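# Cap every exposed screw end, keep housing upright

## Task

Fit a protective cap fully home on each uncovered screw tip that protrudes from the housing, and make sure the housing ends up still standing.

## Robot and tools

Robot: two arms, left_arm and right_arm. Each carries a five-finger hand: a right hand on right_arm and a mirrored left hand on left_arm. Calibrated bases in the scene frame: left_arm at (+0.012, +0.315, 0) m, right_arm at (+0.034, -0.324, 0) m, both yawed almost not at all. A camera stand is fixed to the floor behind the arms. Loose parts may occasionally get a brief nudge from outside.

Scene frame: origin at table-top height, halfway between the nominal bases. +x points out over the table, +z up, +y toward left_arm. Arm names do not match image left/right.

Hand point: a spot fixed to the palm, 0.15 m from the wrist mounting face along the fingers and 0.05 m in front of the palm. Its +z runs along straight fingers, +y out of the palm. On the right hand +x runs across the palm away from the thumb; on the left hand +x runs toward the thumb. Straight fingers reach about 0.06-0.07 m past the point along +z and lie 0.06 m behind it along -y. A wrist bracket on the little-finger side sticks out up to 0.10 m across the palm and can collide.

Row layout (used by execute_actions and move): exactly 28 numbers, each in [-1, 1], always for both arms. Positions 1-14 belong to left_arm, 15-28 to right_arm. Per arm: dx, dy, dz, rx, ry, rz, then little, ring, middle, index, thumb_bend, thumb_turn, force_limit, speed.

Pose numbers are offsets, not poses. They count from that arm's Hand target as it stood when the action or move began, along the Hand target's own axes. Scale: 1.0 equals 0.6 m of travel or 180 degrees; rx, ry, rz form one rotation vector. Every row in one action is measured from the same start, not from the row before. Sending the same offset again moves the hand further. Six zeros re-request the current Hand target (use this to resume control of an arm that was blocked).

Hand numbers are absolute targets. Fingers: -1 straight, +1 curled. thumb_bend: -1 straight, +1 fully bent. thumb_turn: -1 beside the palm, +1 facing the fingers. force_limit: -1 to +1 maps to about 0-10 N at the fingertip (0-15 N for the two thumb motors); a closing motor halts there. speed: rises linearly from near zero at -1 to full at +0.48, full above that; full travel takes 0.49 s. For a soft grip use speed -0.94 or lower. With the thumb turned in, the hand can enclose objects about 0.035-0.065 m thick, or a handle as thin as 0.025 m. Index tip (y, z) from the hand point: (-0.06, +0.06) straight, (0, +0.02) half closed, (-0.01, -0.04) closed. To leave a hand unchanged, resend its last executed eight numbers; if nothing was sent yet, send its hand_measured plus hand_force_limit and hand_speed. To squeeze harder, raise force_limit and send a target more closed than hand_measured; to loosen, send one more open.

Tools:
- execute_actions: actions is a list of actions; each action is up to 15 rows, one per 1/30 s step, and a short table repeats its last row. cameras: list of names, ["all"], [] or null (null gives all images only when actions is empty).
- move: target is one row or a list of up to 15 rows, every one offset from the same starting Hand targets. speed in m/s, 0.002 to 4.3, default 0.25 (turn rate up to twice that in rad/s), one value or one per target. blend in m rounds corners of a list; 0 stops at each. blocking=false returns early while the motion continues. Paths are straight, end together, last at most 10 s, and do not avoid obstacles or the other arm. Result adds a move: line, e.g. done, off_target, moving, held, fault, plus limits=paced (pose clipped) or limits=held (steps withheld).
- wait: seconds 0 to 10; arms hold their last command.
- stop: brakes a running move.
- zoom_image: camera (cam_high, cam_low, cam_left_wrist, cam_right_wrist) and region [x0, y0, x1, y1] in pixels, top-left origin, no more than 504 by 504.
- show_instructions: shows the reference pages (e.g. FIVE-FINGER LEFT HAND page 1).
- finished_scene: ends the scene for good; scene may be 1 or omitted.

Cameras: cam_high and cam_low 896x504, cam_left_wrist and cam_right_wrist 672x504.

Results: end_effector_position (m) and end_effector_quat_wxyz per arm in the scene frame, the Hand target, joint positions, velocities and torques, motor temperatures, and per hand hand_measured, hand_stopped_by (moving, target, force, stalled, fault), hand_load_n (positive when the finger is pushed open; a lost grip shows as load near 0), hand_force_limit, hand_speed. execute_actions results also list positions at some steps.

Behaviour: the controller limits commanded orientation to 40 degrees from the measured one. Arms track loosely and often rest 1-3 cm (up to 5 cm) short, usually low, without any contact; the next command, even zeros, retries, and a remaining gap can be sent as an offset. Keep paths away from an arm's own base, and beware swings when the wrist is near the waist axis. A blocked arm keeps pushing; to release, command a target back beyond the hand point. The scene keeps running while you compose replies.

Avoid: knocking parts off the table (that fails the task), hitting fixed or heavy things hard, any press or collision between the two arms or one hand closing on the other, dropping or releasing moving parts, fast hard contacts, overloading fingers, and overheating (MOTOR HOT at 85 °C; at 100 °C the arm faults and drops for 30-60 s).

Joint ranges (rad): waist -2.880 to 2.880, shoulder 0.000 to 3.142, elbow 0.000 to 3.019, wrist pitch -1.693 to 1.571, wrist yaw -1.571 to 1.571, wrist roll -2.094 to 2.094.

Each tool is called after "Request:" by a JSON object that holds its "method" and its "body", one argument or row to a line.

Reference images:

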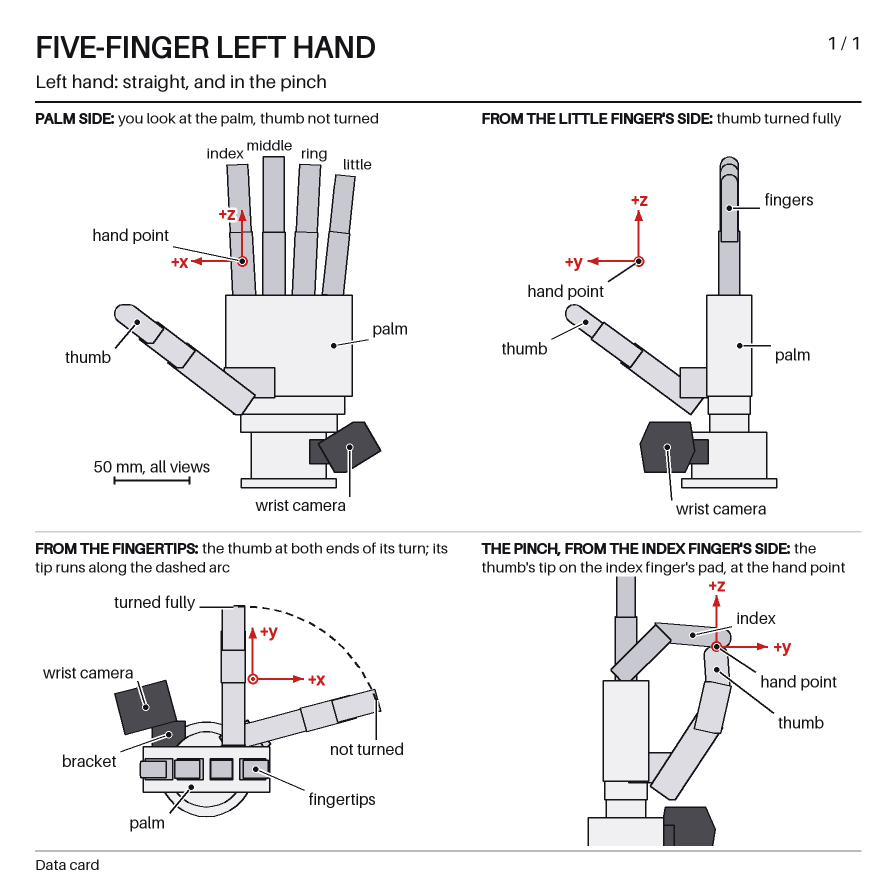

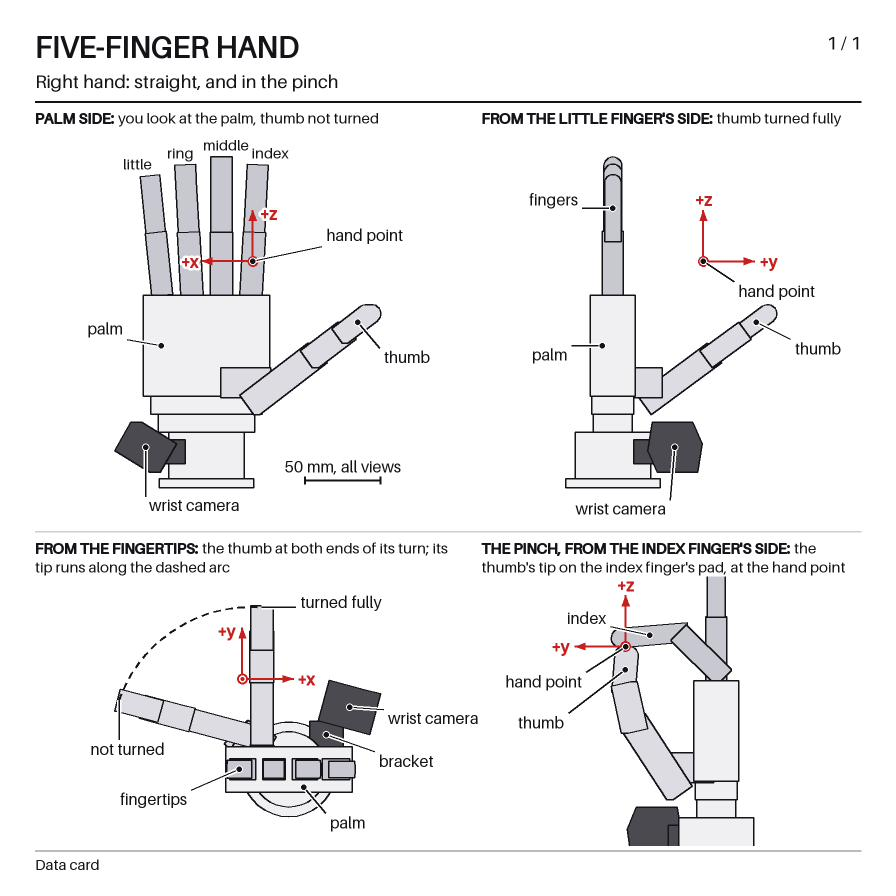

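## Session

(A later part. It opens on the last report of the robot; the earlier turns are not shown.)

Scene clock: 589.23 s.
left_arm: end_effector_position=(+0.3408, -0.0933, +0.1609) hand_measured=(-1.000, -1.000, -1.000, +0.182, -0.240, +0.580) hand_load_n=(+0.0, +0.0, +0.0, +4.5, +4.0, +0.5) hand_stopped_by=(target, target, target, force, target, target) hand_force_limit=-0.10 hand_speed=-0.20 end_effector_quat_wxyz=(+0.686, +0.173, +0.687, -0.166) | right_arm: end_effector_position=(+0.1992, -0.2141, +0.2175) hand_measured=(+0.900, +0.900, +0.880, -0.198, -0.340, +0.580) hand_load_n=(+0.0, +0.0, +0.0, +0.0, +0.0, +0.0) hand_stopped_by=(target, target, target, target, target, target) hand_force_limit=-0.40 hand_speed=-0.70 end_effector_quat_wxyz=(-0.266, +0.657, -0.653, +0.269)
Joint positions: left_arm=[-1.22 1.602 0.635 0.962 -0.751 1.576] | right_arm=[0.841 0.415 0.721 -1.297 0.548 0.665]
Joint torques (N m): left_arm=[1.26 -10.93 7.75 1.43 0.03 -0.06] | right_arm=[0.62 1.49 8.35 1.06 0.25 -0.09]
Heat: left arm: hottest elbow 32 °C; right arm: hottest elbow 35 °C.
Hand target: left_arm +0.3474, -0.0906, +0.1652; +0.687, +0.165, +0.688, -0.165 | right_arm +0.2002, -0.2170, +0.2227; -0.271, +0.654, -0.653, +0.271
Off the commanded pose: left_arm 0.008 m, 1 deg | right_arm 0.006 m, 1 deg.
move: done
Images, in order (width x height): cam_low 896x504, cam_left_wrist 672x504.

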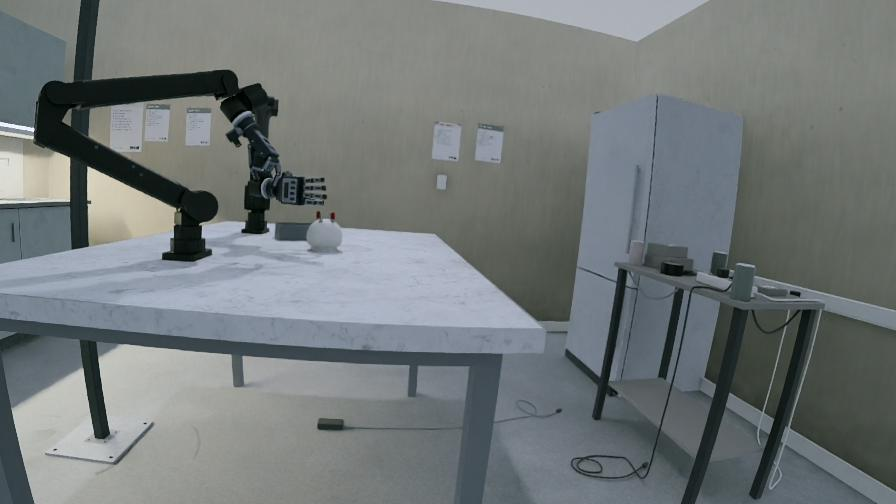

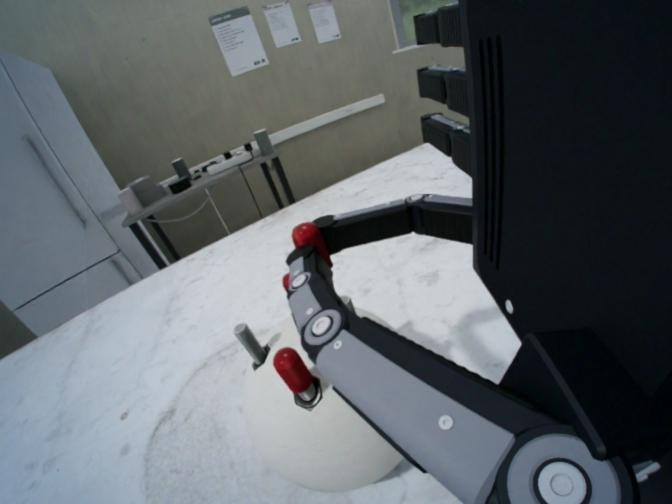

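Request:
{"method": "move", "body": {
  "target": [
    [0.0,-0.0482,0.0152,0,0,0,-1,-1,-1,0.32,-0.24,0.58,-0.1,-0.2,0,0,0,0,0,0,0.9,0.9,0.88,-0.2,-0.34,0.58,-0.4,-0.7],
    [0.042,-0.0070,0.0050,0,0,0,-1,-1,-1,0.32,-0.24,0.58,-0.1,-0.2,0,0,0,0,0,0,0.9,0.9,0.88,-0.2,-0.34,0.58,-0.4,-0.7],
    [0.0595,-0.0070,0.0050,0,0,0,-1,-1,-1,0.32,-0.24,0.58,-0.1,-0.2,0,0,0,0,0,0,0.9,0.9,0.88,-0.2,-0.34,0.58,-0.4,-0.7]
  ],
  "speed": [0.08, 0.08, 0.03],
  "cameras": ["cam_low", "cam_left_wrist"]
}}

Request:
{"method": "zoom_image", "body": {
  "camera": "cam_low",
  "region": [314, 204, 330, 220]
}}

Request:
{"method": "zoom_image", "body": {
  "camera": "cam_left_wrist",
  "region": [290, 220, 360, 310]
}}

Scene clock: 602.97 s.
left_arm: end_effector_position=(+0.3431, -0.1015, +0.1369) hand_measured=(-1.000, -1.000, -1.000, +0.182, -0.240, +0.580) hand_load_n=(+0.0, +0.0, +0.0, +4.5, +3.5, +0.5) hand_stopped_by=(target, target, target, force, target, target) hand_force_limit=-0.10 hand_speed=-0.20 end_effector_quat_wxyz=(+0.687, +0.170, +0.686, -0.167) | right_arm: end_effector_position=(+0.1992, -0.2141, +0.2175) hand_measured=(+0.900, +0.900, +0.880, -0.198, -0.340, +0.580) hand_load_n=(+0.0, +0.0, +0.5, +0.0, -0.5, +0.0) hand_stopped_by=(target, target, target, target, target, target) hand_force_limit=-0.40 hand_speed=-0.70 end_effector_quat_wxyz=(-0.266, +0.657, -0.653, +0.269)
Joint positions: left_arm=[-1.222 1.694 0.649 1.046 -0.757 1.576] | right_arm=[0.841 0.415 0.721 -1.297 0.548 0.665]
Joint torques (N m): left_arm=[1.08 -10.29 5.57 2.86 0.12 -0.06] | right_arm=[0.62 1.44 8.35 1.05 0.25 -0.09]
Heat: left arm: hottest elbow 32 °C; right arm: hottest elbow 35 °C.
Hand target: left_arm +0.3481, -0.0956, +0.1293; +0.687, +0.165, +0.688, -0.165 | right_arm +0.2002, -0.2170, +0.2227; -0.271, +0.654, -0.653, +0.271
Off the commanded pose: left_arm 0.011 m, 1 deg | right_arm 0.006 m, 1 deg.
move: off_target (left_arm)
Images, in order (width x height): cam_low 896x504, cam_left_wrist 672x504.

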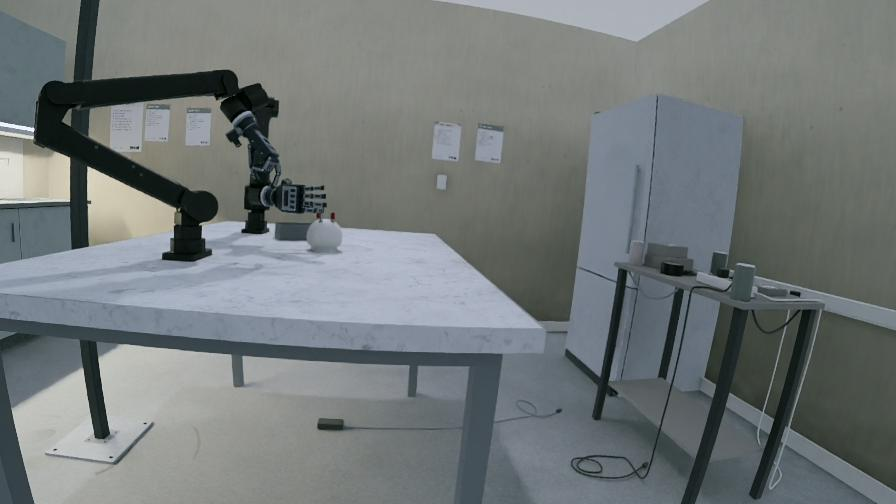

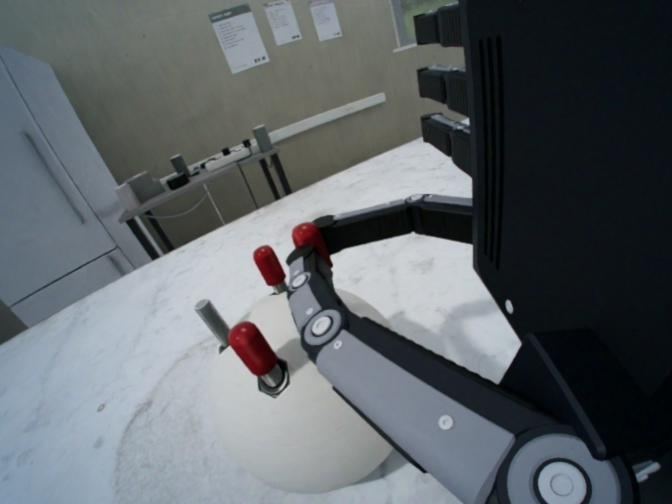

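Scaled by 31.500 from the camera's 896x504 image, which has a finer 1280x720 frame.

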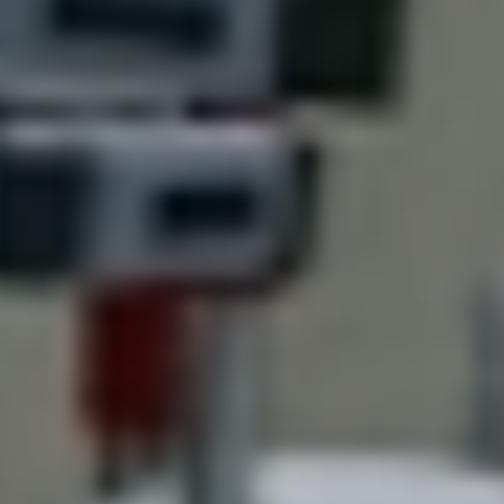

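Scaled by 5.600 from the camera's 672x504 image, which has a finer 960x720 frame.

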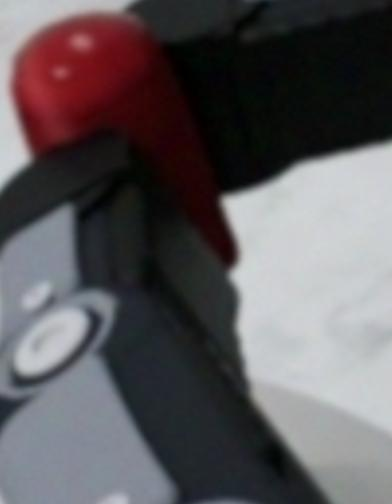

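Request:
{"method": "move", "body": {
  "target": [0.005,0,0,0,0,0,-1,-1,-1,0.32,-0.24,0.58,-0.1,-0.2,0,0,0,0,0,0,0.9,0.9,0.88,-0.2,-0.34,0.58,-0.4,-0.7],
  "speed": 0.02
}}

Scene clock: 604.97 s.
left_arm: end_effector_position=(+0.3432, -0.1019, +0.1365) hand_measured=(-1.000, -1.000, -1.000, +0.182, -0.240, +0.580) hand_load_n=(+0.0, +0.0, +0.0, +4.5, +4.0, +0.0) hand_stopped_by=(target, target, target, force, target, target) hand_force_limit=-0.10 hand_speed=-0.20 end_effector_quat_wxyz=(+0.689, +0.168, +0.685, -0.169) | right_arm: end_effector_position=(+0.1992, -0.2141, +0.2175) hand_measured=(+0.900, +0.900, +0.880, -0.198, -0.340, +0.580) hand_load_n=(+0.5, +0.0, +0.0, +0.0, +0.0, +0.0) hand_stopped_by=(target, target, target, target, target, target) hand_force_limit=-0.40 hand_speed=-0.70 end_effector_quat_wxyz=(-0.266, +0.657, -0.653, +0.269)
Joint positions: left_arm=[-1.222 1.7 0.649 1.058 -0.757 1.576] | right_arm=[0.841 0.415 0.721 -1.297 0.548 0.665]
Joint torques (N m): left_arm=[1.08 -10.05 5.45 2.74 0.16 -0.07] | right_arm=[0.62 1.49 8.35 1.05 0.25 -0.09]
Heat: left arm: hottest elbow 32 °C; right arm: hottest elbow 35 °C.
Hand target: left_arm +0.3481, -0.0956, +0.1264; +0.687, +0.165, +0.688, -0.165 | right_arm +0.2002, -0.2170, +0.2227; -0.271, +0.654, -0.653, +0.271
Off the commanded pose: left_arm 0.013 m, 1 deg | right_arm 0.006 m, 1 deg.
move: off_target (left_arm)

Request:
{"method": "wait", "body": {
  "seconds": 0,
  "cameras": ["cam_high"]
}}

Request:
{"method": "zoom_image", "body": {
  "camera": "cam_high",
  "region": [362, 246, 386, 270]
}}

Request:
{"method": "zoom_image", "body": {
  "camera": "cam_high",
  "region": [376, 256, 400, 280]
}}

Request:
{"method": "zoom_image", "body": {
  "camera": "cam_high",
  "region": [372, 240, 396, 264]
}}

Scene clock: 612.20 s.
left_arm: end_effector_position=(+0.3432, -0.1019, +0.1365) hand_measured=(-1.000, -1.000, -1.000, +0.182, -0.240, +0.580) hand_load_n=(+0.0, +0.0, +0.0, +4.5, +3.5, +0.0) hand_stopped_by=(target, target, target, force, target, target) hand_force_limit=-0.10 hand_speed=-0.20 end_effector_quat_wxyz=(+0.689, +0.168, +0.685, -0.169) | right_arm: end_effector_position=(+0.1992, -0.2141, +0.2175) hand_measured=(+0.900, +0.900, +0.880, -0.198, -0.340, +0.580) hand_load_n=(+0.0, +0.0, +0.0, +0.0, +0.0, +0.0) hand_stopped_by=(target, target, target, target, target, target) hand_force_limit=-0.40 hand_speed=-0.70 end_effector_quat_wxyz=(-0.266, +0.657, -0.653, +0.269)
Joint positions: left_arm=[-1.222 1.7 0.649 1.058 -0.757 1.576] | right_arm=[0.841 0.415 0.721 -1.297 0.548 0.665]
Joint torques (N m): left_arm=[1.08 -10.29 5.48 2.77 0.15 -0.07] | right_arm=[0.62 1.49 8.35 1.06 0.25 -0.09]
Heat: left arm: hottest elbow 32 °C; right arm: hottest elbow 35 °C.
Hand target: left_arm +0.3481, -0.0956, +0.1264; +0.687, +0.165, +0.688, -0.165 | right_arm +0.2002, -0.2170, +0.2227; -0.271, +0.654, -0.653, +0.271
Off the commanded pose: left_arm 0.013 m, 1 deg | right_arm 0.006 m, 1 deg.
Images, in order (width x height): cam_high 896x504.

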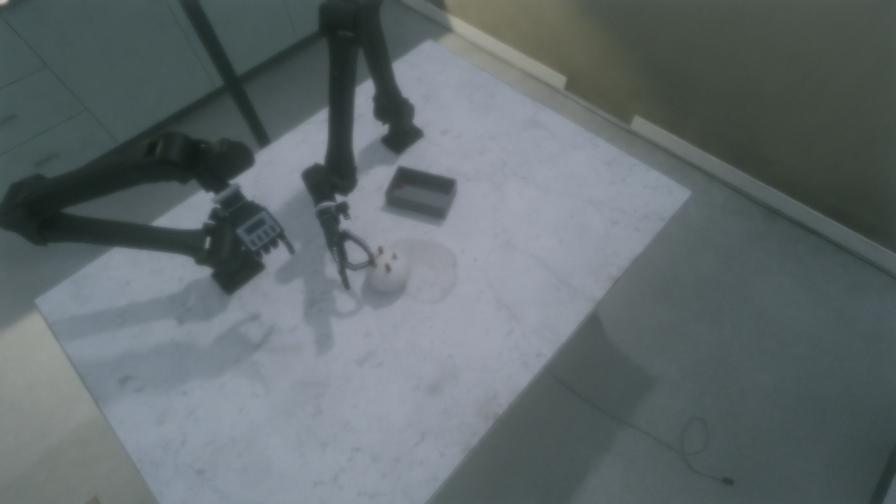

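Scaled by 21.000 from the camera's 896x504 image, which has a finer 1280x720 frame.

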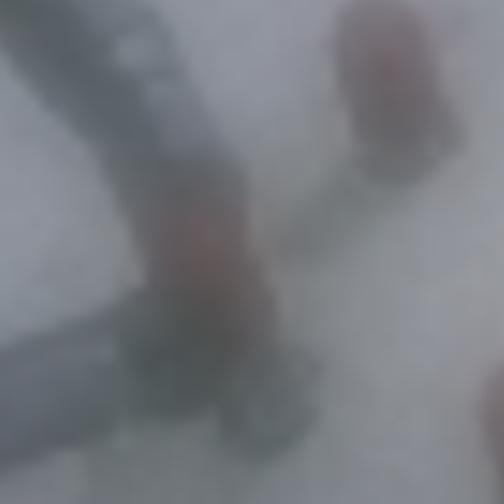

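Scaled by 21.000 from the camera's 896x504 image, which has a finer 1280x720 frame.

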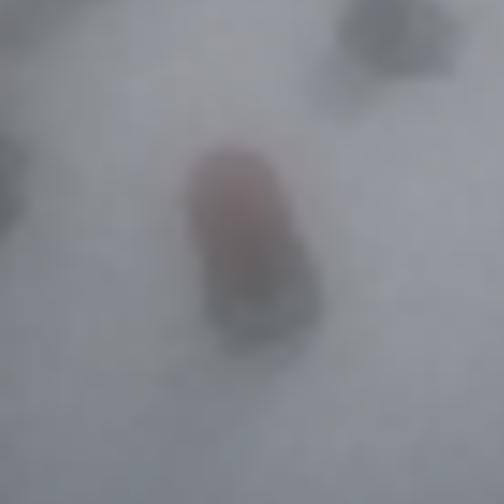

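Scaled by 21.000 from the camera's 896x504 image, which has a finer 1280x720 frame.

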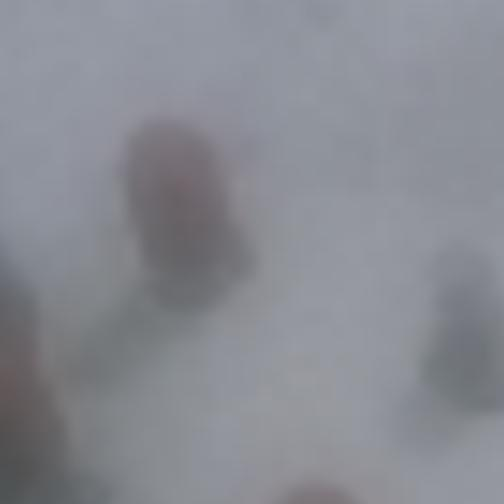

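Request:
{"method": "wait", "body": {
  "seconds": 0,
  "cameras": ["cam_left_wrist"]
}}

Request:
{"method": "zoom_image", "body": {
  "camera": "cam_left_wrist",
  "region": [180, 220, 300, 400]
}}

Scene clock: 616.27 s.
left_arm: end_effector_position=(+0.3432, -0.1019, +0.1365) hand_measured=(-1.000, -1.000, -1.000, +0.182, -0.240, +0.580) hand_load_n=(+0.0, +0.0, +0.0, +4.5, +4.0, +0.0) hand_stopped_by=(target, target, target, force, target, target) hand_force_limit=-0.10 hand_speed=-0.20 end_effector_quat_wxyz=(+0.689, +0.168, +0.685, -0.169) | right_arm: end_effector_position=(+0.1992, -0.2141, +0.2175) hand_measured=(+0.900, +0.900, +0.880, -0.198, -0.340, +0.580) hand_load_n=(+0.0, +0.0, +0.0, +0.0, +0.0, +0.0) hand_stopped_by=(target, target, target, target, target, target) hand_force_limit=-0.40 hand_speed=-0.70 end_effector_quat_wxyz=(-0.266, +0.657, -0.653, +0.269)
Joint positions: left_arm=[-1.222 1.7 0.649 1.058 -0.757 1.576] | right_arm=[0.841 0.415 0.721 -1.297 0.548 0.665]
Joint torques (N m): left_arm=[1.03 -9.82 5.45 2.82 0.14 -0.07] | right_arm=[0.62 1.49 8.35 1.05 0.25 -0.09]
Heat: left arm: hottest elbow 32 °C; right arm: hottest elbow 35 °C.
Hand target: left_arm +0.3481, -0.0956, +0.1264; +0.687, +0.165, +0.688, -0.165 | right_arm +0.2002, -0.2170, +0.2227; -0.271, +0.654, -0.653, +0.271
Off the commanded pose: left_arm 0.013 m, 1 deg | right_arm 0.006 m, 1 deg.
Images, in order (width x height): cam_left_wrist 672x504.

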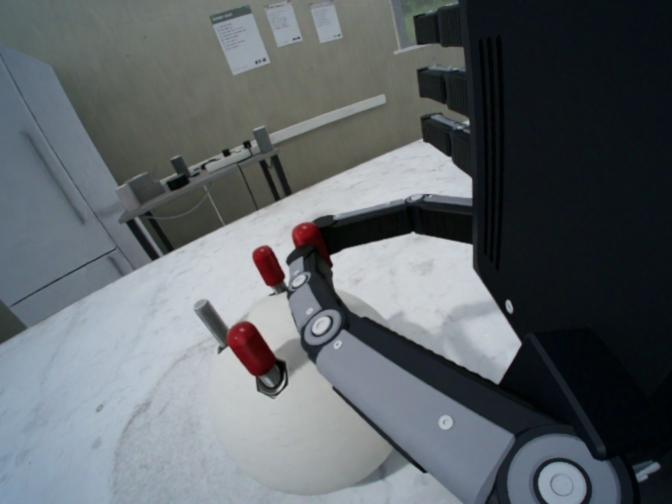

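Scaled by 2.800 from the camera's 672x504 image, which has a finer 960x720 frame.

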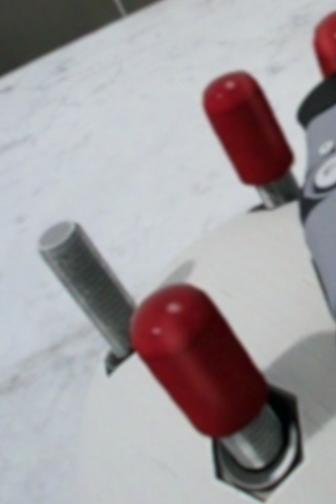

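Request:
{"method": "move", "body": {
  "target": [
    [-0.0023,0.00274,-0.00196,0,0,0,-1,-1,-1,0.32,-0.24,0.58,-0.1,-0.2,0,0,0,0,0,0,0.9,0.9,0.88,-0.2,-0.34,0.58,-0.4,-0.7]
  ],
  "speed": 0.02
}}

Request:
{"method": "move", "body": {
  "target": [
    [0.0,0.0019,-0.0014,0,0,0,-1,-1,-1,0.32,-0.24,0.58,-0.1,-0.2,0,0,0,0,0,0,0.9,0.9,0.88,-0.2,-0.34,0.58,-0.4,-0.7]
  ],
  "speed": 0.02
}}

Request:
{"method": "move", "body": {
  "target": [
    [0.0,0.0019,-0.0014,0,0,0,-1,-1,-1,0.32,-0.24,0.58,-0.1,-0.2,0,0,0,0,0,0,0.9,0.9,0.88,-0.2,-0.34,0.58,-0.4,-0.7]
  ],
  "speed": 0.02
}}

Scene clock: 620.90 s.
left_arm: end_effector_position=(+0.3430, -0.1014, +0.1362) hand_measured=(-1.000, -1.000, -1.000, +0.182, -0.240, +0.580) hand_load_n=(+0.0, +0.0, +0.0, +4.5, +3.5, -1.0) hand_stopped_by=(target, target, target, force, target, target) hand_force_limit=-0.10 hand_speed=-0.20 end_effector_quat_wxyz=(+0.689, +0.168, +0.685, -0.170) | right_arm: end_effector_position=(+0.1992, -0.2141, +0.2175) hand_measured=(+0.900, +0.900, +0.880, -0.198, -0.340, +0.580) hand_load_n=(+0.0, +0.0, +0.0, +0.0, +0.0, +0.0) hand_stopped_by=(target, target, target, target, target, target) hand_force_limit=-0.40 hand_speed=-0.70 end_effector_quat_wxyz=(-0.266, +0.657, -0.653, +0.269)
Joint positions: left_arm=[-1.222 1.7 0.646 1.061 -0.756 1.576] | right_arm=[0.841 0.415 0.721 -1.297 0.548 0.665]
Joint torques (N m): left_arm=[1.2 -10.75 5.19 2.56 0.13 -0.07] | right_arm=[0.56 1.55 8.34 1.05 0.25 -0.09]
Heat: left arm: hottest elbow 32 °C; right arm: hottest elbow 35 °C.
Hand target: left_arm +0.3477, -0.0937, +0.1280; +0.687, +0.165, +0.688, -0.165 | right_arm +0.2002, -0.2170, +0.2227; -0.271, +0.654, -0.653, +0.271
Off the commanded pose: left_arm 0.012 m, 1 deg | right_arm 0.006 m, 1 deg.
move: off_target (left_arm)

Scene clock: 621.60 s.
left_arm: end_effector_position=(+0.3428, -0.1008, +0.1360) hand_measured=(-1.000, -1.000, -1.000, +0.182, -0.240, +0.580) hand_load_n=(+0.0, +0.0, +0.0, +4.5, +3.0, -1.5) hand_stopped_by=(target, target, target, force, target, target) hand_force_limit=-0.10 hand_speed=-0.20 end_effector_quat_wxyz=(+0.689, +0.168, +0.684, -0.170) | right_arm: end_effector_position=(+0.1992, -0.2141, +0.2175) hand_measured=(+0.900, +0.900, +0.880, -0.198, -0.340, +0.580) hand_load_n=(+0.0, +0.0, +0.0, +0.0, +0.0, +0.0) hand_stopped_by=(target, target, target, target, target, target) hand_force_limit=-0.40 hand_speed=-0.70 end_effector_quat_wxyz=(-0.266, +0.657, -0.653, +0.269)
Joint positions: left_arm=[-1.222 1.7 0.644 1.065 -0.754 1.576] | right_arm=[0.841 0.415 0.721 -1.297 0.548 0.665]
Joint torques (N m): left_arm=[1.08 -10.75 5.04 2.54 0.13 -0.05] | right_arm=[0.62 1.49 8.35 1.06 0.25 -0.09]
Heat: left arm: hottest elbow 32 °C; right arm: hottest elbow 35 °C.
Hand target: left_arm +0.3476, -0.0922, +0.1279; +0.687, +0.165, +0.688, -0.165 | right_arm +0.2002, -0.2170, +0.2227; -0.271, +0.654, -0.653, +0.271
Off the commanded pose: left_arm 0.013 m, 1 deg | right_arm 0.006 m, 1 deg.
move: off_target (left_arm)

Scene clock: 622.30 s.
left_arm: end_effector_position=(+0.3426, -0.1004, +0.1358) hand_measured=(-1.000, -1.000, -1.000, +0.182, -0.240, +0.580) hand_load_n=(+0.0, +0.0, +0.0, +4.5, +3.0, -1.5) hand_stopped_by=(target, target, target, force, target, target) hand_force_limit=-0.10 hand_speed=-0.20 end_effector_quat_wxyz=(+0.689, +0.168, +0.684, -0.171) | right_arm: end_effector_position=(+0.1992, -0.2141, +0.2175) hand_measured=(+0.900, +0.900, +0.880, -0.198, -0.340, +0.580) hand_load_n=(+0.0, +0.0, +0.0, -0.5, +0.0, +0.0) hand_stopped_by=(target, target, target, target, target, target) hand_force_limit=-0.40 hand_speed=-0.70 end_effector_quat_wxyz=(-0.266, +0.657, -0.653, +0.269)
Joint positions: left_arm=[-1.222 1.7 0.642 1.069 -0.753 1.576] | right_arm=[0.841 0.415 0.721 -1.297 0.548 0.665]
Joint torques (N m): left_arm=[0.97 -10.87 5 2.37 0.08 -0.06] | right_arm=[0.62 1.49 8.35 1.05 0.25 -0.09]
Heat: left arm: hottest elbow 32 °C; right arm: hottest elbow 35 °C.
Hand target: left_arm +0.3473, -0.0909, +0.1279; +0.687, +0.165, +0.688, -0.165 | right_arm +0.2002, -0.2170, +0.2227; -0.271, +0.654, -0.653, +0.271
Off the commanded pose: left_arm 0.013 m, 1 deg | right_arm 0.006 m, 1 deg.
move: off_target (left_arm)

Request:
{"method": "wait", "body": {
  "seconds": 0,
  "cameras": ["cam_low", "cam_left_wrist", "cam_high"]
}}

Request:
{"method": "zoom_image", "body": {
  "camera": "cam_low",
  "region": [314, 204, 330, 220]
}}

Request:
{"method": "zoom_image", "body": {
  "camera": "cam_left_wrist",
  "region": [280, 210, 360, 310]
}}

Request:
{"method": "zoom_image", "body": {
  "camera": "cam_high",
  "region": [362, 246, 386, 270]
}}

Scene clock: 622.93 s.
left_arm: end_effector_position=(+0.3426, -0.1004, +0.1358) hand_measured=(-1.000, -1.000, -1.000, +0.182, -0.240, +0.580) hand_load_n=(+0.0, +0.0, +0.0, +4.5, +2.5, -1.5) hand_stopped_by=(target, target, target, force, target, target) hand_force_limit=-0.10 hand_speed=-0.20 end_effector_quat_wxyz=(+0.689, +0.168, +0.684, -0.171) | right_arm: end_effector_position=(+0.1992, -0.2141, +0.2175) hand_measured=(+0.900, +0.900, +0.880, -0.198, -0.340, +0.580) hand_load_n=(+0.0, -0.5, +0.0, +0.0, +0.5, +0.0) hand_stopped_by=(target, target, target, target, target, target) hand_force_limit=-0.40 hand_speed=-0.70 end_effector_quat_wxyz=(-0.266, +0.657, -0.653, +0.269)
Joint positions: left_arm=[-1.222 1.7 0.642 1.069 -0.753 1.576] | right_arm=[0.841 0.415 0.721 -1.297 0.548 0.665]
Joint torques (N m): left_arm=[1.55 -10.7 4.78 2.33 0.08 -0.06] | right_arm=[0.56 1.55 8.35 1.06 0.25 -0.09]
Heat: left arm: hottest elbow 32 °C; right arm: hottest elbow 35 °C.
Hand target: left_arm +0.3473, -0.0909, +0.1279; +0.687, +0.165, +0.688, -0.165 | right_arm +0.2002, -0.2170, +0.2227; -0.271, +0.654, -0.653, +0.271
Off the commanded pose: left_arm 0.013 m, 1 deg | right_arm 0.006 m, 1 deg.
Images, in order (width x height): cam_high 896x504, cam_low 896x504, cam_left_wrist 672x504.

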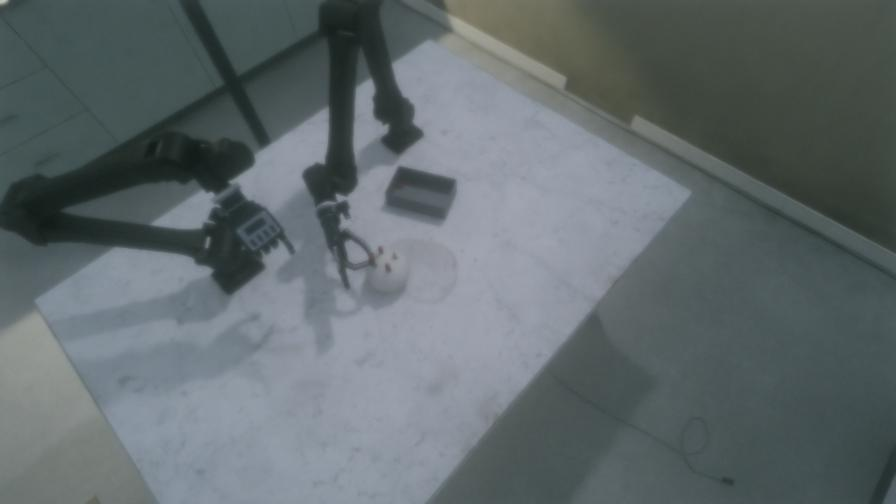

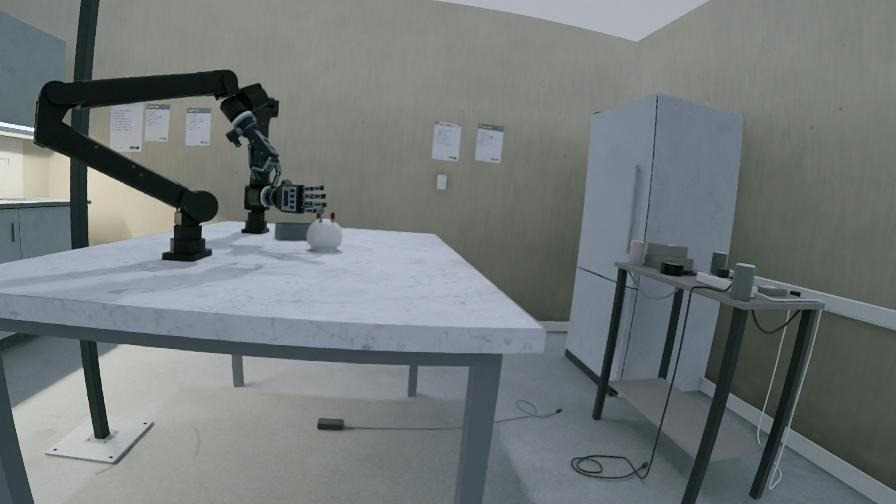

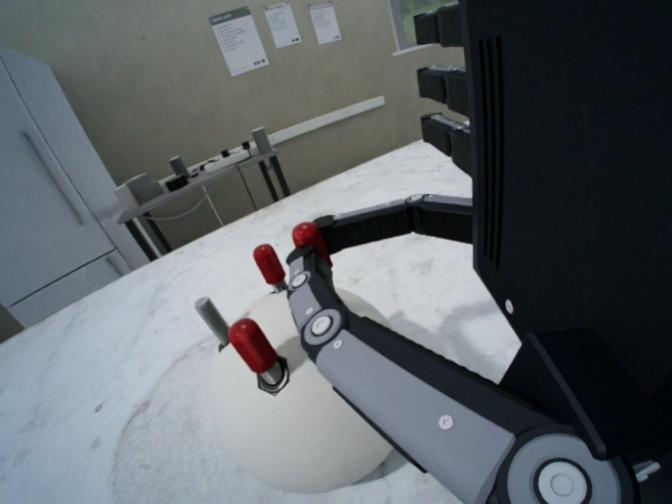

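Scaled by 31.500 from the camera's 896x504 image, which has a finer 1280x720 frame.

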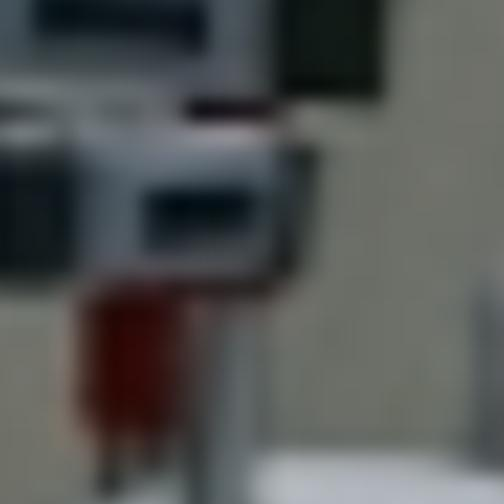

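Scaled by 5.040 from the camera's 672x504 image, which has a finer 960x720 frame.

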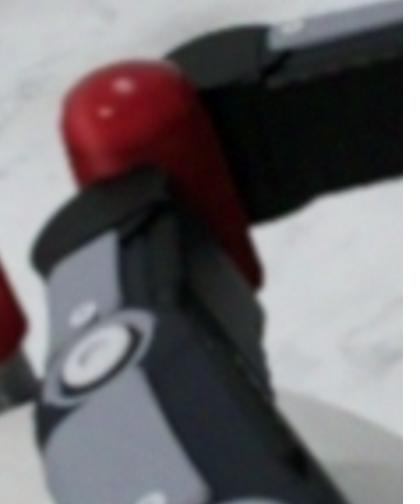

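Scaled by 21.000 from the camera's 896x504 image, which has a finer 1280x720 frame.

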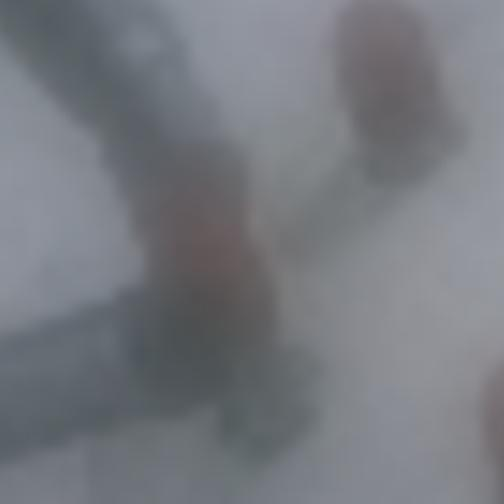

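Request:
{"method": "move", "body": {
  "target": [
    [0.0,0.0019,-0.0014,0,0,0,-1,-1,-1,0.32,-0.24,0.58,-0.1,-0.2,0,0,0,0,0,0,0.9,0.9,0.88,-0.2,-0.34,0.58,-0.4,-0.7]
  ],
  "speed": 0.02
}}

Request:
{"method": "move", "body": {
  "target": [
    [0.0,0.0019,-0.0014,0,0,0,-1,-1,-1,0.32,-0.24,0.58,-0.1,-0.2,0,0,0,0,0,0,0.9,0.9,0.88,-0.2,-0.34,0.58,-0.4,-0.7]
  ],
  "speed": 0.02
}}

Request:
{"method": "move", "body": {
  "target": [
    [0.0,0.0019,-0.0014,0,0,0,-1,-1,-1,0.32,-0.24,0.58,-0.1,-0.2,0,0,0,0,0,0,0.9,0.9,0.88,-0.2,-0.34,0.58,-0.4,-0.7]
  ],
  "speed": 0.02
}}

Scene clock: 624.47 s.
left_arm: end_effector_position=(+0.3423, -0.0997, +0.1356) hand_measured=(-1.000, -1.000, -1.000, +0.182, -0.240, +0.580) hand_load_n=(+0.0, +0.0, +0.0, +4.5, +2.5, -2.0) hand_stopped_by=(target, target, target, force, target, target) hand_force_limit=-0.10 hand_speed=-0.20 end_effector_quat_wxyz=(+0.689, +0.169, +0.684, -0.171) | right_arm: end_effector_position=(+0.1992, -0.2141, +0.2175) hand_measured=(+0.900, +0.900, +0.880, -0.198, -0.340, +0.580) hand_load_n=(+0.0, +0.0, +0.5, +0.0, +0.0, +0.0) hand_stopped_by=(target, target, target, target, target, target) hand_force_limit=-0.40 hand_speed=-0.70 end_effector_quat_wxyz=(-0.266, +0.657, -0.653, +0.269)
Joint positions: left_arm=[-1.222 1.7 0.639 1.072 -0.752 1.578] | right_arm=[0.841 0.415 0.721 -1.297 0.548 0.665]
Joint torques (N m): left_arm=[1.26 -11.16 4.79 2.35 0.08 -0.07] | right_arm=[0.62 1.49 8.35 1.06 0.25 -0.09]
Heat: left arm: hottest elbow 32 °C; right arm: hottest elbow 35 °C.
Hand target: left_arm +0.3471, -0.0896, +0.1280; +0.687, +0.165, +0.688, -0.165 | right_arm +0.2002, -0.2170, +0.2227; -0.271, +0.654, -0.653, +0.271
Off the commanded pose: left_arm 0.014 m, 1 deg | right_arm 0.006 m, 1 deg.
move: off_target (left_arm)

Scene clock: 625.30 s.
left_arm: end_effector_position=(+0.3414, -0.0975, +0.1329) hand_measured=(-1.000, -1.000, -1.000, +0.182, -0.240, +0.580) hand_load_n=(+0.0, +0.0, +0.0, +6.0, +4.0, +0.5) hand_stopped_by=(target, target, target, force, target, target) hand_force_limit=-0.10 hand_speed=-0.20 end_effector_quat_wxyz=(+0.688, +0.172, +0.685, -0.170) | right_arm: end_effector_position=(+0.1992, -0.2141, +0.2175) hand_measured=(+0.900, +0.900, +0.880, -0.198, -0.340, +0.580) hand_load_n=(+0.0, +0.0, +0.0, +0.0, +0.0, +0.0) hand_stopped_by=(target, target, target, target, target, target) hand_force_limit=-0.40 hand_speed=-0.70 end_effector_quat_wxyz=(-0.266, +0.657, -0.653, +0.269)
Joint positions: left_arm=[-1.222 1.7 0.632 1.073 -0.749 1.578] | right_arm=[0.841 0.415 0.721 -1.297 0.548 0.665]
Joint torques (N m): left_arm=[1.32 -10.93 4.96 2.35 0 -0.08] | right_arm=[0.62 1.49 8.35 1.05 0.25 -0.09]
Heat: left arm: hottest elbow 32 °C; right arm: hottest elbow 35 °C.
Hand target: left_arm +0.3468, -0.0880, +0.1278; +0.687, +0.165, +0.688, -0.165 | right_arm +0.2002, -0.2170, +0.2227; -0.271, +0.654, -0.653, +0.271
Off the commanded pose: left_arm 0.012 m, 1 deg | right_arm 0.006 m, 1 deg.
move: off_target (left_arm)

Scene clock: 626.00 s.
left_arm: end_effector_position=(+0.3414, -0.0975, +0.1329) hand_measured=(-1.000, -1.000, -1.000, +0.182, -0.240, +0.580) hand_load_n=(+0.0, +0.0, +0.0, +6.0, +4.5, +0.5) hand_stopped_by=(target, target, target, force, target, target) hand_force_limit=-0.10 hand_speed=-0.20 end_effector_quat_wxyz=(+0.688, +0.172, +0.685, -0.170) | right_arm: end_effector_position=(+0.1992, -0.2141, +0.2175) hand_measured=(+0.900, +0.900, +0.880, -0.198, -0.340, +0.580) hand_load_n=(+0.0, +0.0, +0.5, +0.0, +0.0, +0.0) hand_stopped_by=(target, target, target, target, target, target) hand_force_limit=-0.40 hand_speed=-0.70 end_effector_quat_wxyz=(-0.266, +0.657, -0.653, +0.269)
Joint positions: left_arm=[-1.222 1.7 0.632 1.073 -0.749 1.578] | right_arm=[0.841 0.415 0.721 -1.297 0.548 0.665]
Joint torques (N m): left_arm=[1.32 -11.34 4.63 2.48 0.02 -0.07] | right_arm=[0.62 1.44 8.35 1.06 0.25 -0.09]
Heat: left arm: hottest elbow 32 °C; right arm: hottest elbow 35 °C.
Hand target: left_arm +0.3466, -0.0866, +0.1278; +0.687, +0.165, +0.688, -0.165 | right_arm +0.2002, -0.2170, +0.2227; -0.271, +0.654, -0.653, +0.271
Off the commanded pose: left_arm 0.013 m, 1 deg | right_arm 0.006 m, 1 deg.
move: off_target (left_arm)

Request:
{"method": "wait", "body": {
  "seconds": 0,
  "cameras": ["cam_low", "cam_left_wrist", "cam_high"]
}}

Request:
{"method": "zoom_image", "body": {
  "camera": "cam_low",
  "region": [314, 204, 330, 220]
}}

Request:
{"method": "zoom_image", "body": {
  "camera": "cam_left_wrist",
  "region": [280, 210, 360, 310]
}}

Request:
{"method": "zoom_image", "body": {
  "camera": "cam_high",
  "region": [362, 246, 386, 270]
}}

Scene clock: 627.33 s.
left_arm: end_effector_position=(+0.3414, -0.0975, +0.1329) hand_measured=(-1.000, -1.000, -1.000, +0.182, -0.240, +0.580) hand_load_n=(+0.0, +0.0, +0.0, +6.0, +4.5, +0.5) hand_stopped_by=(target, target, target, force, target, target) hand_force_limit=-0.10 hand_speed=-0.20 end_effector_quat_wxyz=(+0.688, +0.172, +0.685, -0.170) | right_arm: end_effector_position=(+0.1992, -0.2141, +0.2175) hand_measured=(+0.900, +0.900, +0.880, -0.198, -0.340, +0.580) hand_load_n=(+0.0, +0.0, +0.0, +0.0, +0.0, +0.0) hand_stopped_by=(target, target, target, target, target, target) hand_force_limit=-0.40 hand_speed=-0.70 end_effector_quat_wxyz=(-0.266, +0.657, -0.653, +0.269)
Joint positions: left_arm=[-1.222 1.7 0.632 1.073 -0.749 1.578] | right_arm=[0.841 0.415 0.721 -1.297 0.548 0.665]
Joint torques (N m): left_arm=[1.67 -11.22 4.66 2.48 0.03 -0.08] | right_arm=[0.62 1.49 8.34 1.05 0.25 -0.09]
Heat: left arm: hottest elbow 32 °C; right arm: hottest elbow 35 °C.
Hand target: left_arm +0.3466, -0.0866, +0.1278; +0.687, +0.165, +0.688, -0.165 | right_arm +0.2002, -0.2170, +0.2227; -0.271, +0.654, -0.653, +0.271
Off the commanded pose: left_arm 0.013 m, 1 deg | right_arm 0.006 m, 1 deg.
Images, in order (width x height): cam_high 896x504, cam_low 896x504, cam_left_wrist 672x504.

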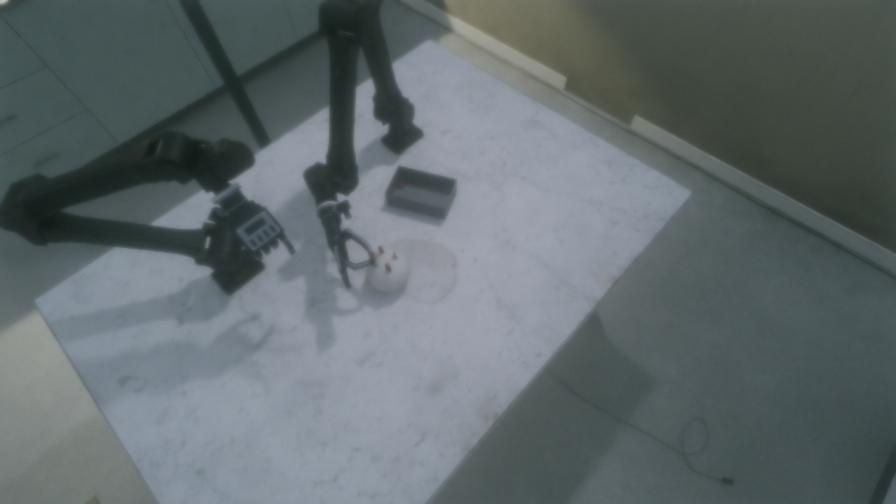

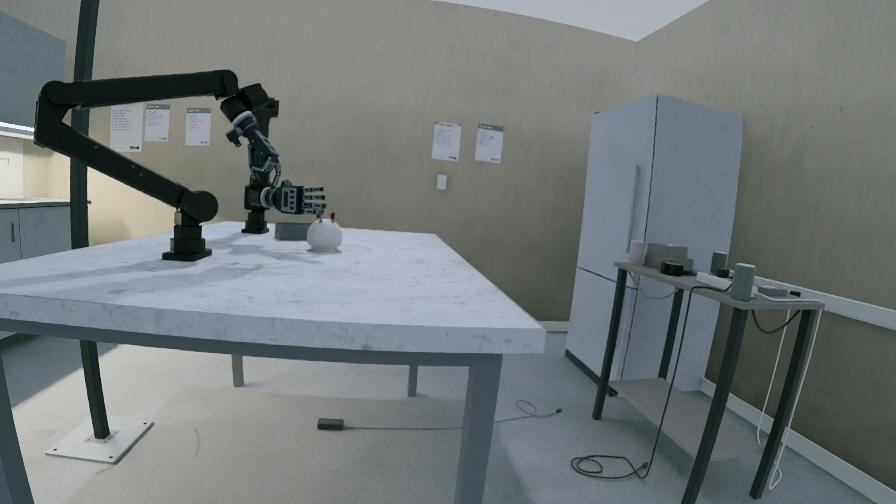

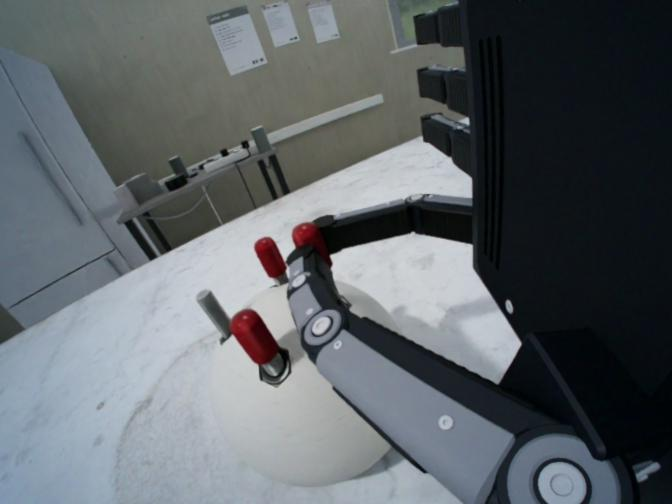

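Scaled by 31.500 from the camera's 896x504 image, which has a finer 1280x720 frame.

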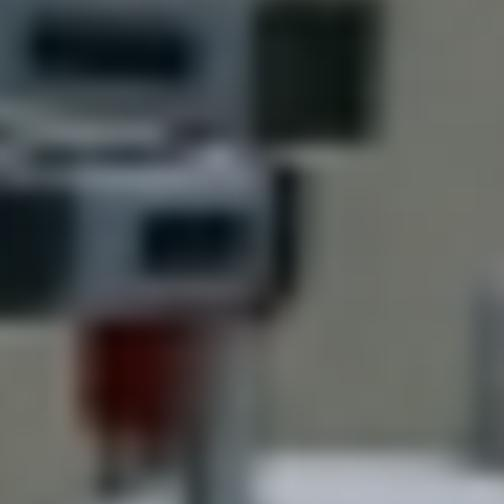

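Scaled by 5.040 from the camera's 672x504 image, which has a finer 960x720 frame.

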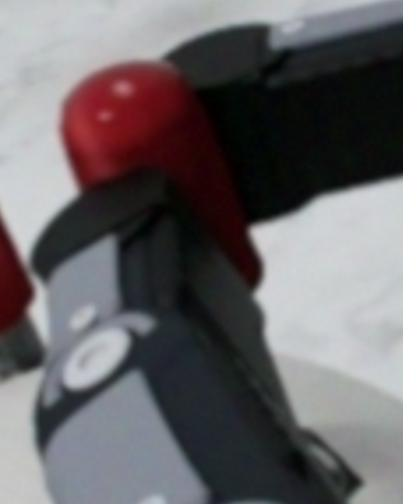

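Scaled by 21.000 from the camera's 896x504 image, which has a finer 1280x720 frame.

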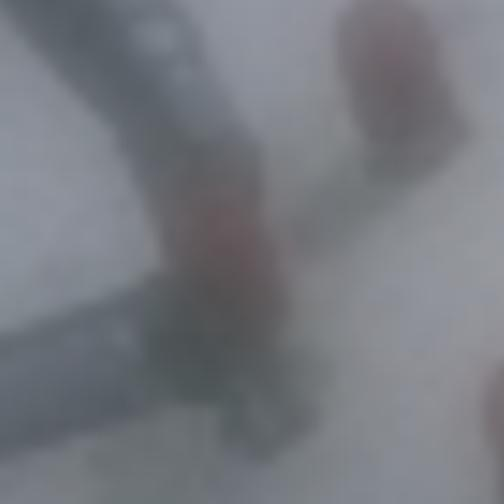

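Request:
{"method": "zoom_image", "body": {
  "camera": "cam_low",
  "region": [317, 207, 327, 217]
}}

Request:
{"method": "zoom_image", "body": {
  "camera": "cam_left_wrist",
  "region": [310, 245, 360, 315]
}}

Scaled by 50.400 from the camera's 896x504 image, which has a finer 1280x720 frame.

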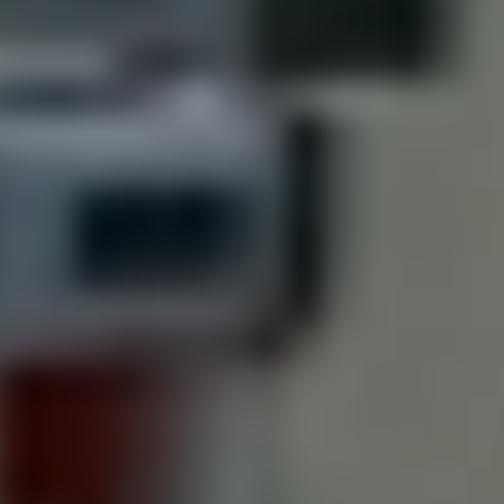

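Scaled by 7.200 from the camera's 672x504 image, which has a finer 960x720 frame.

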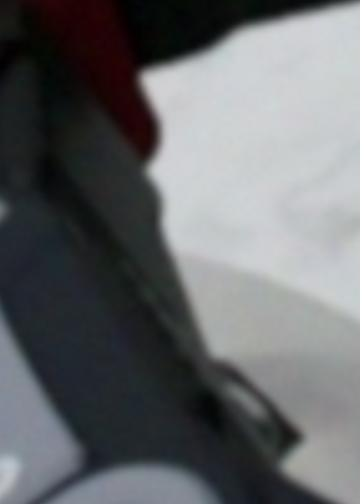

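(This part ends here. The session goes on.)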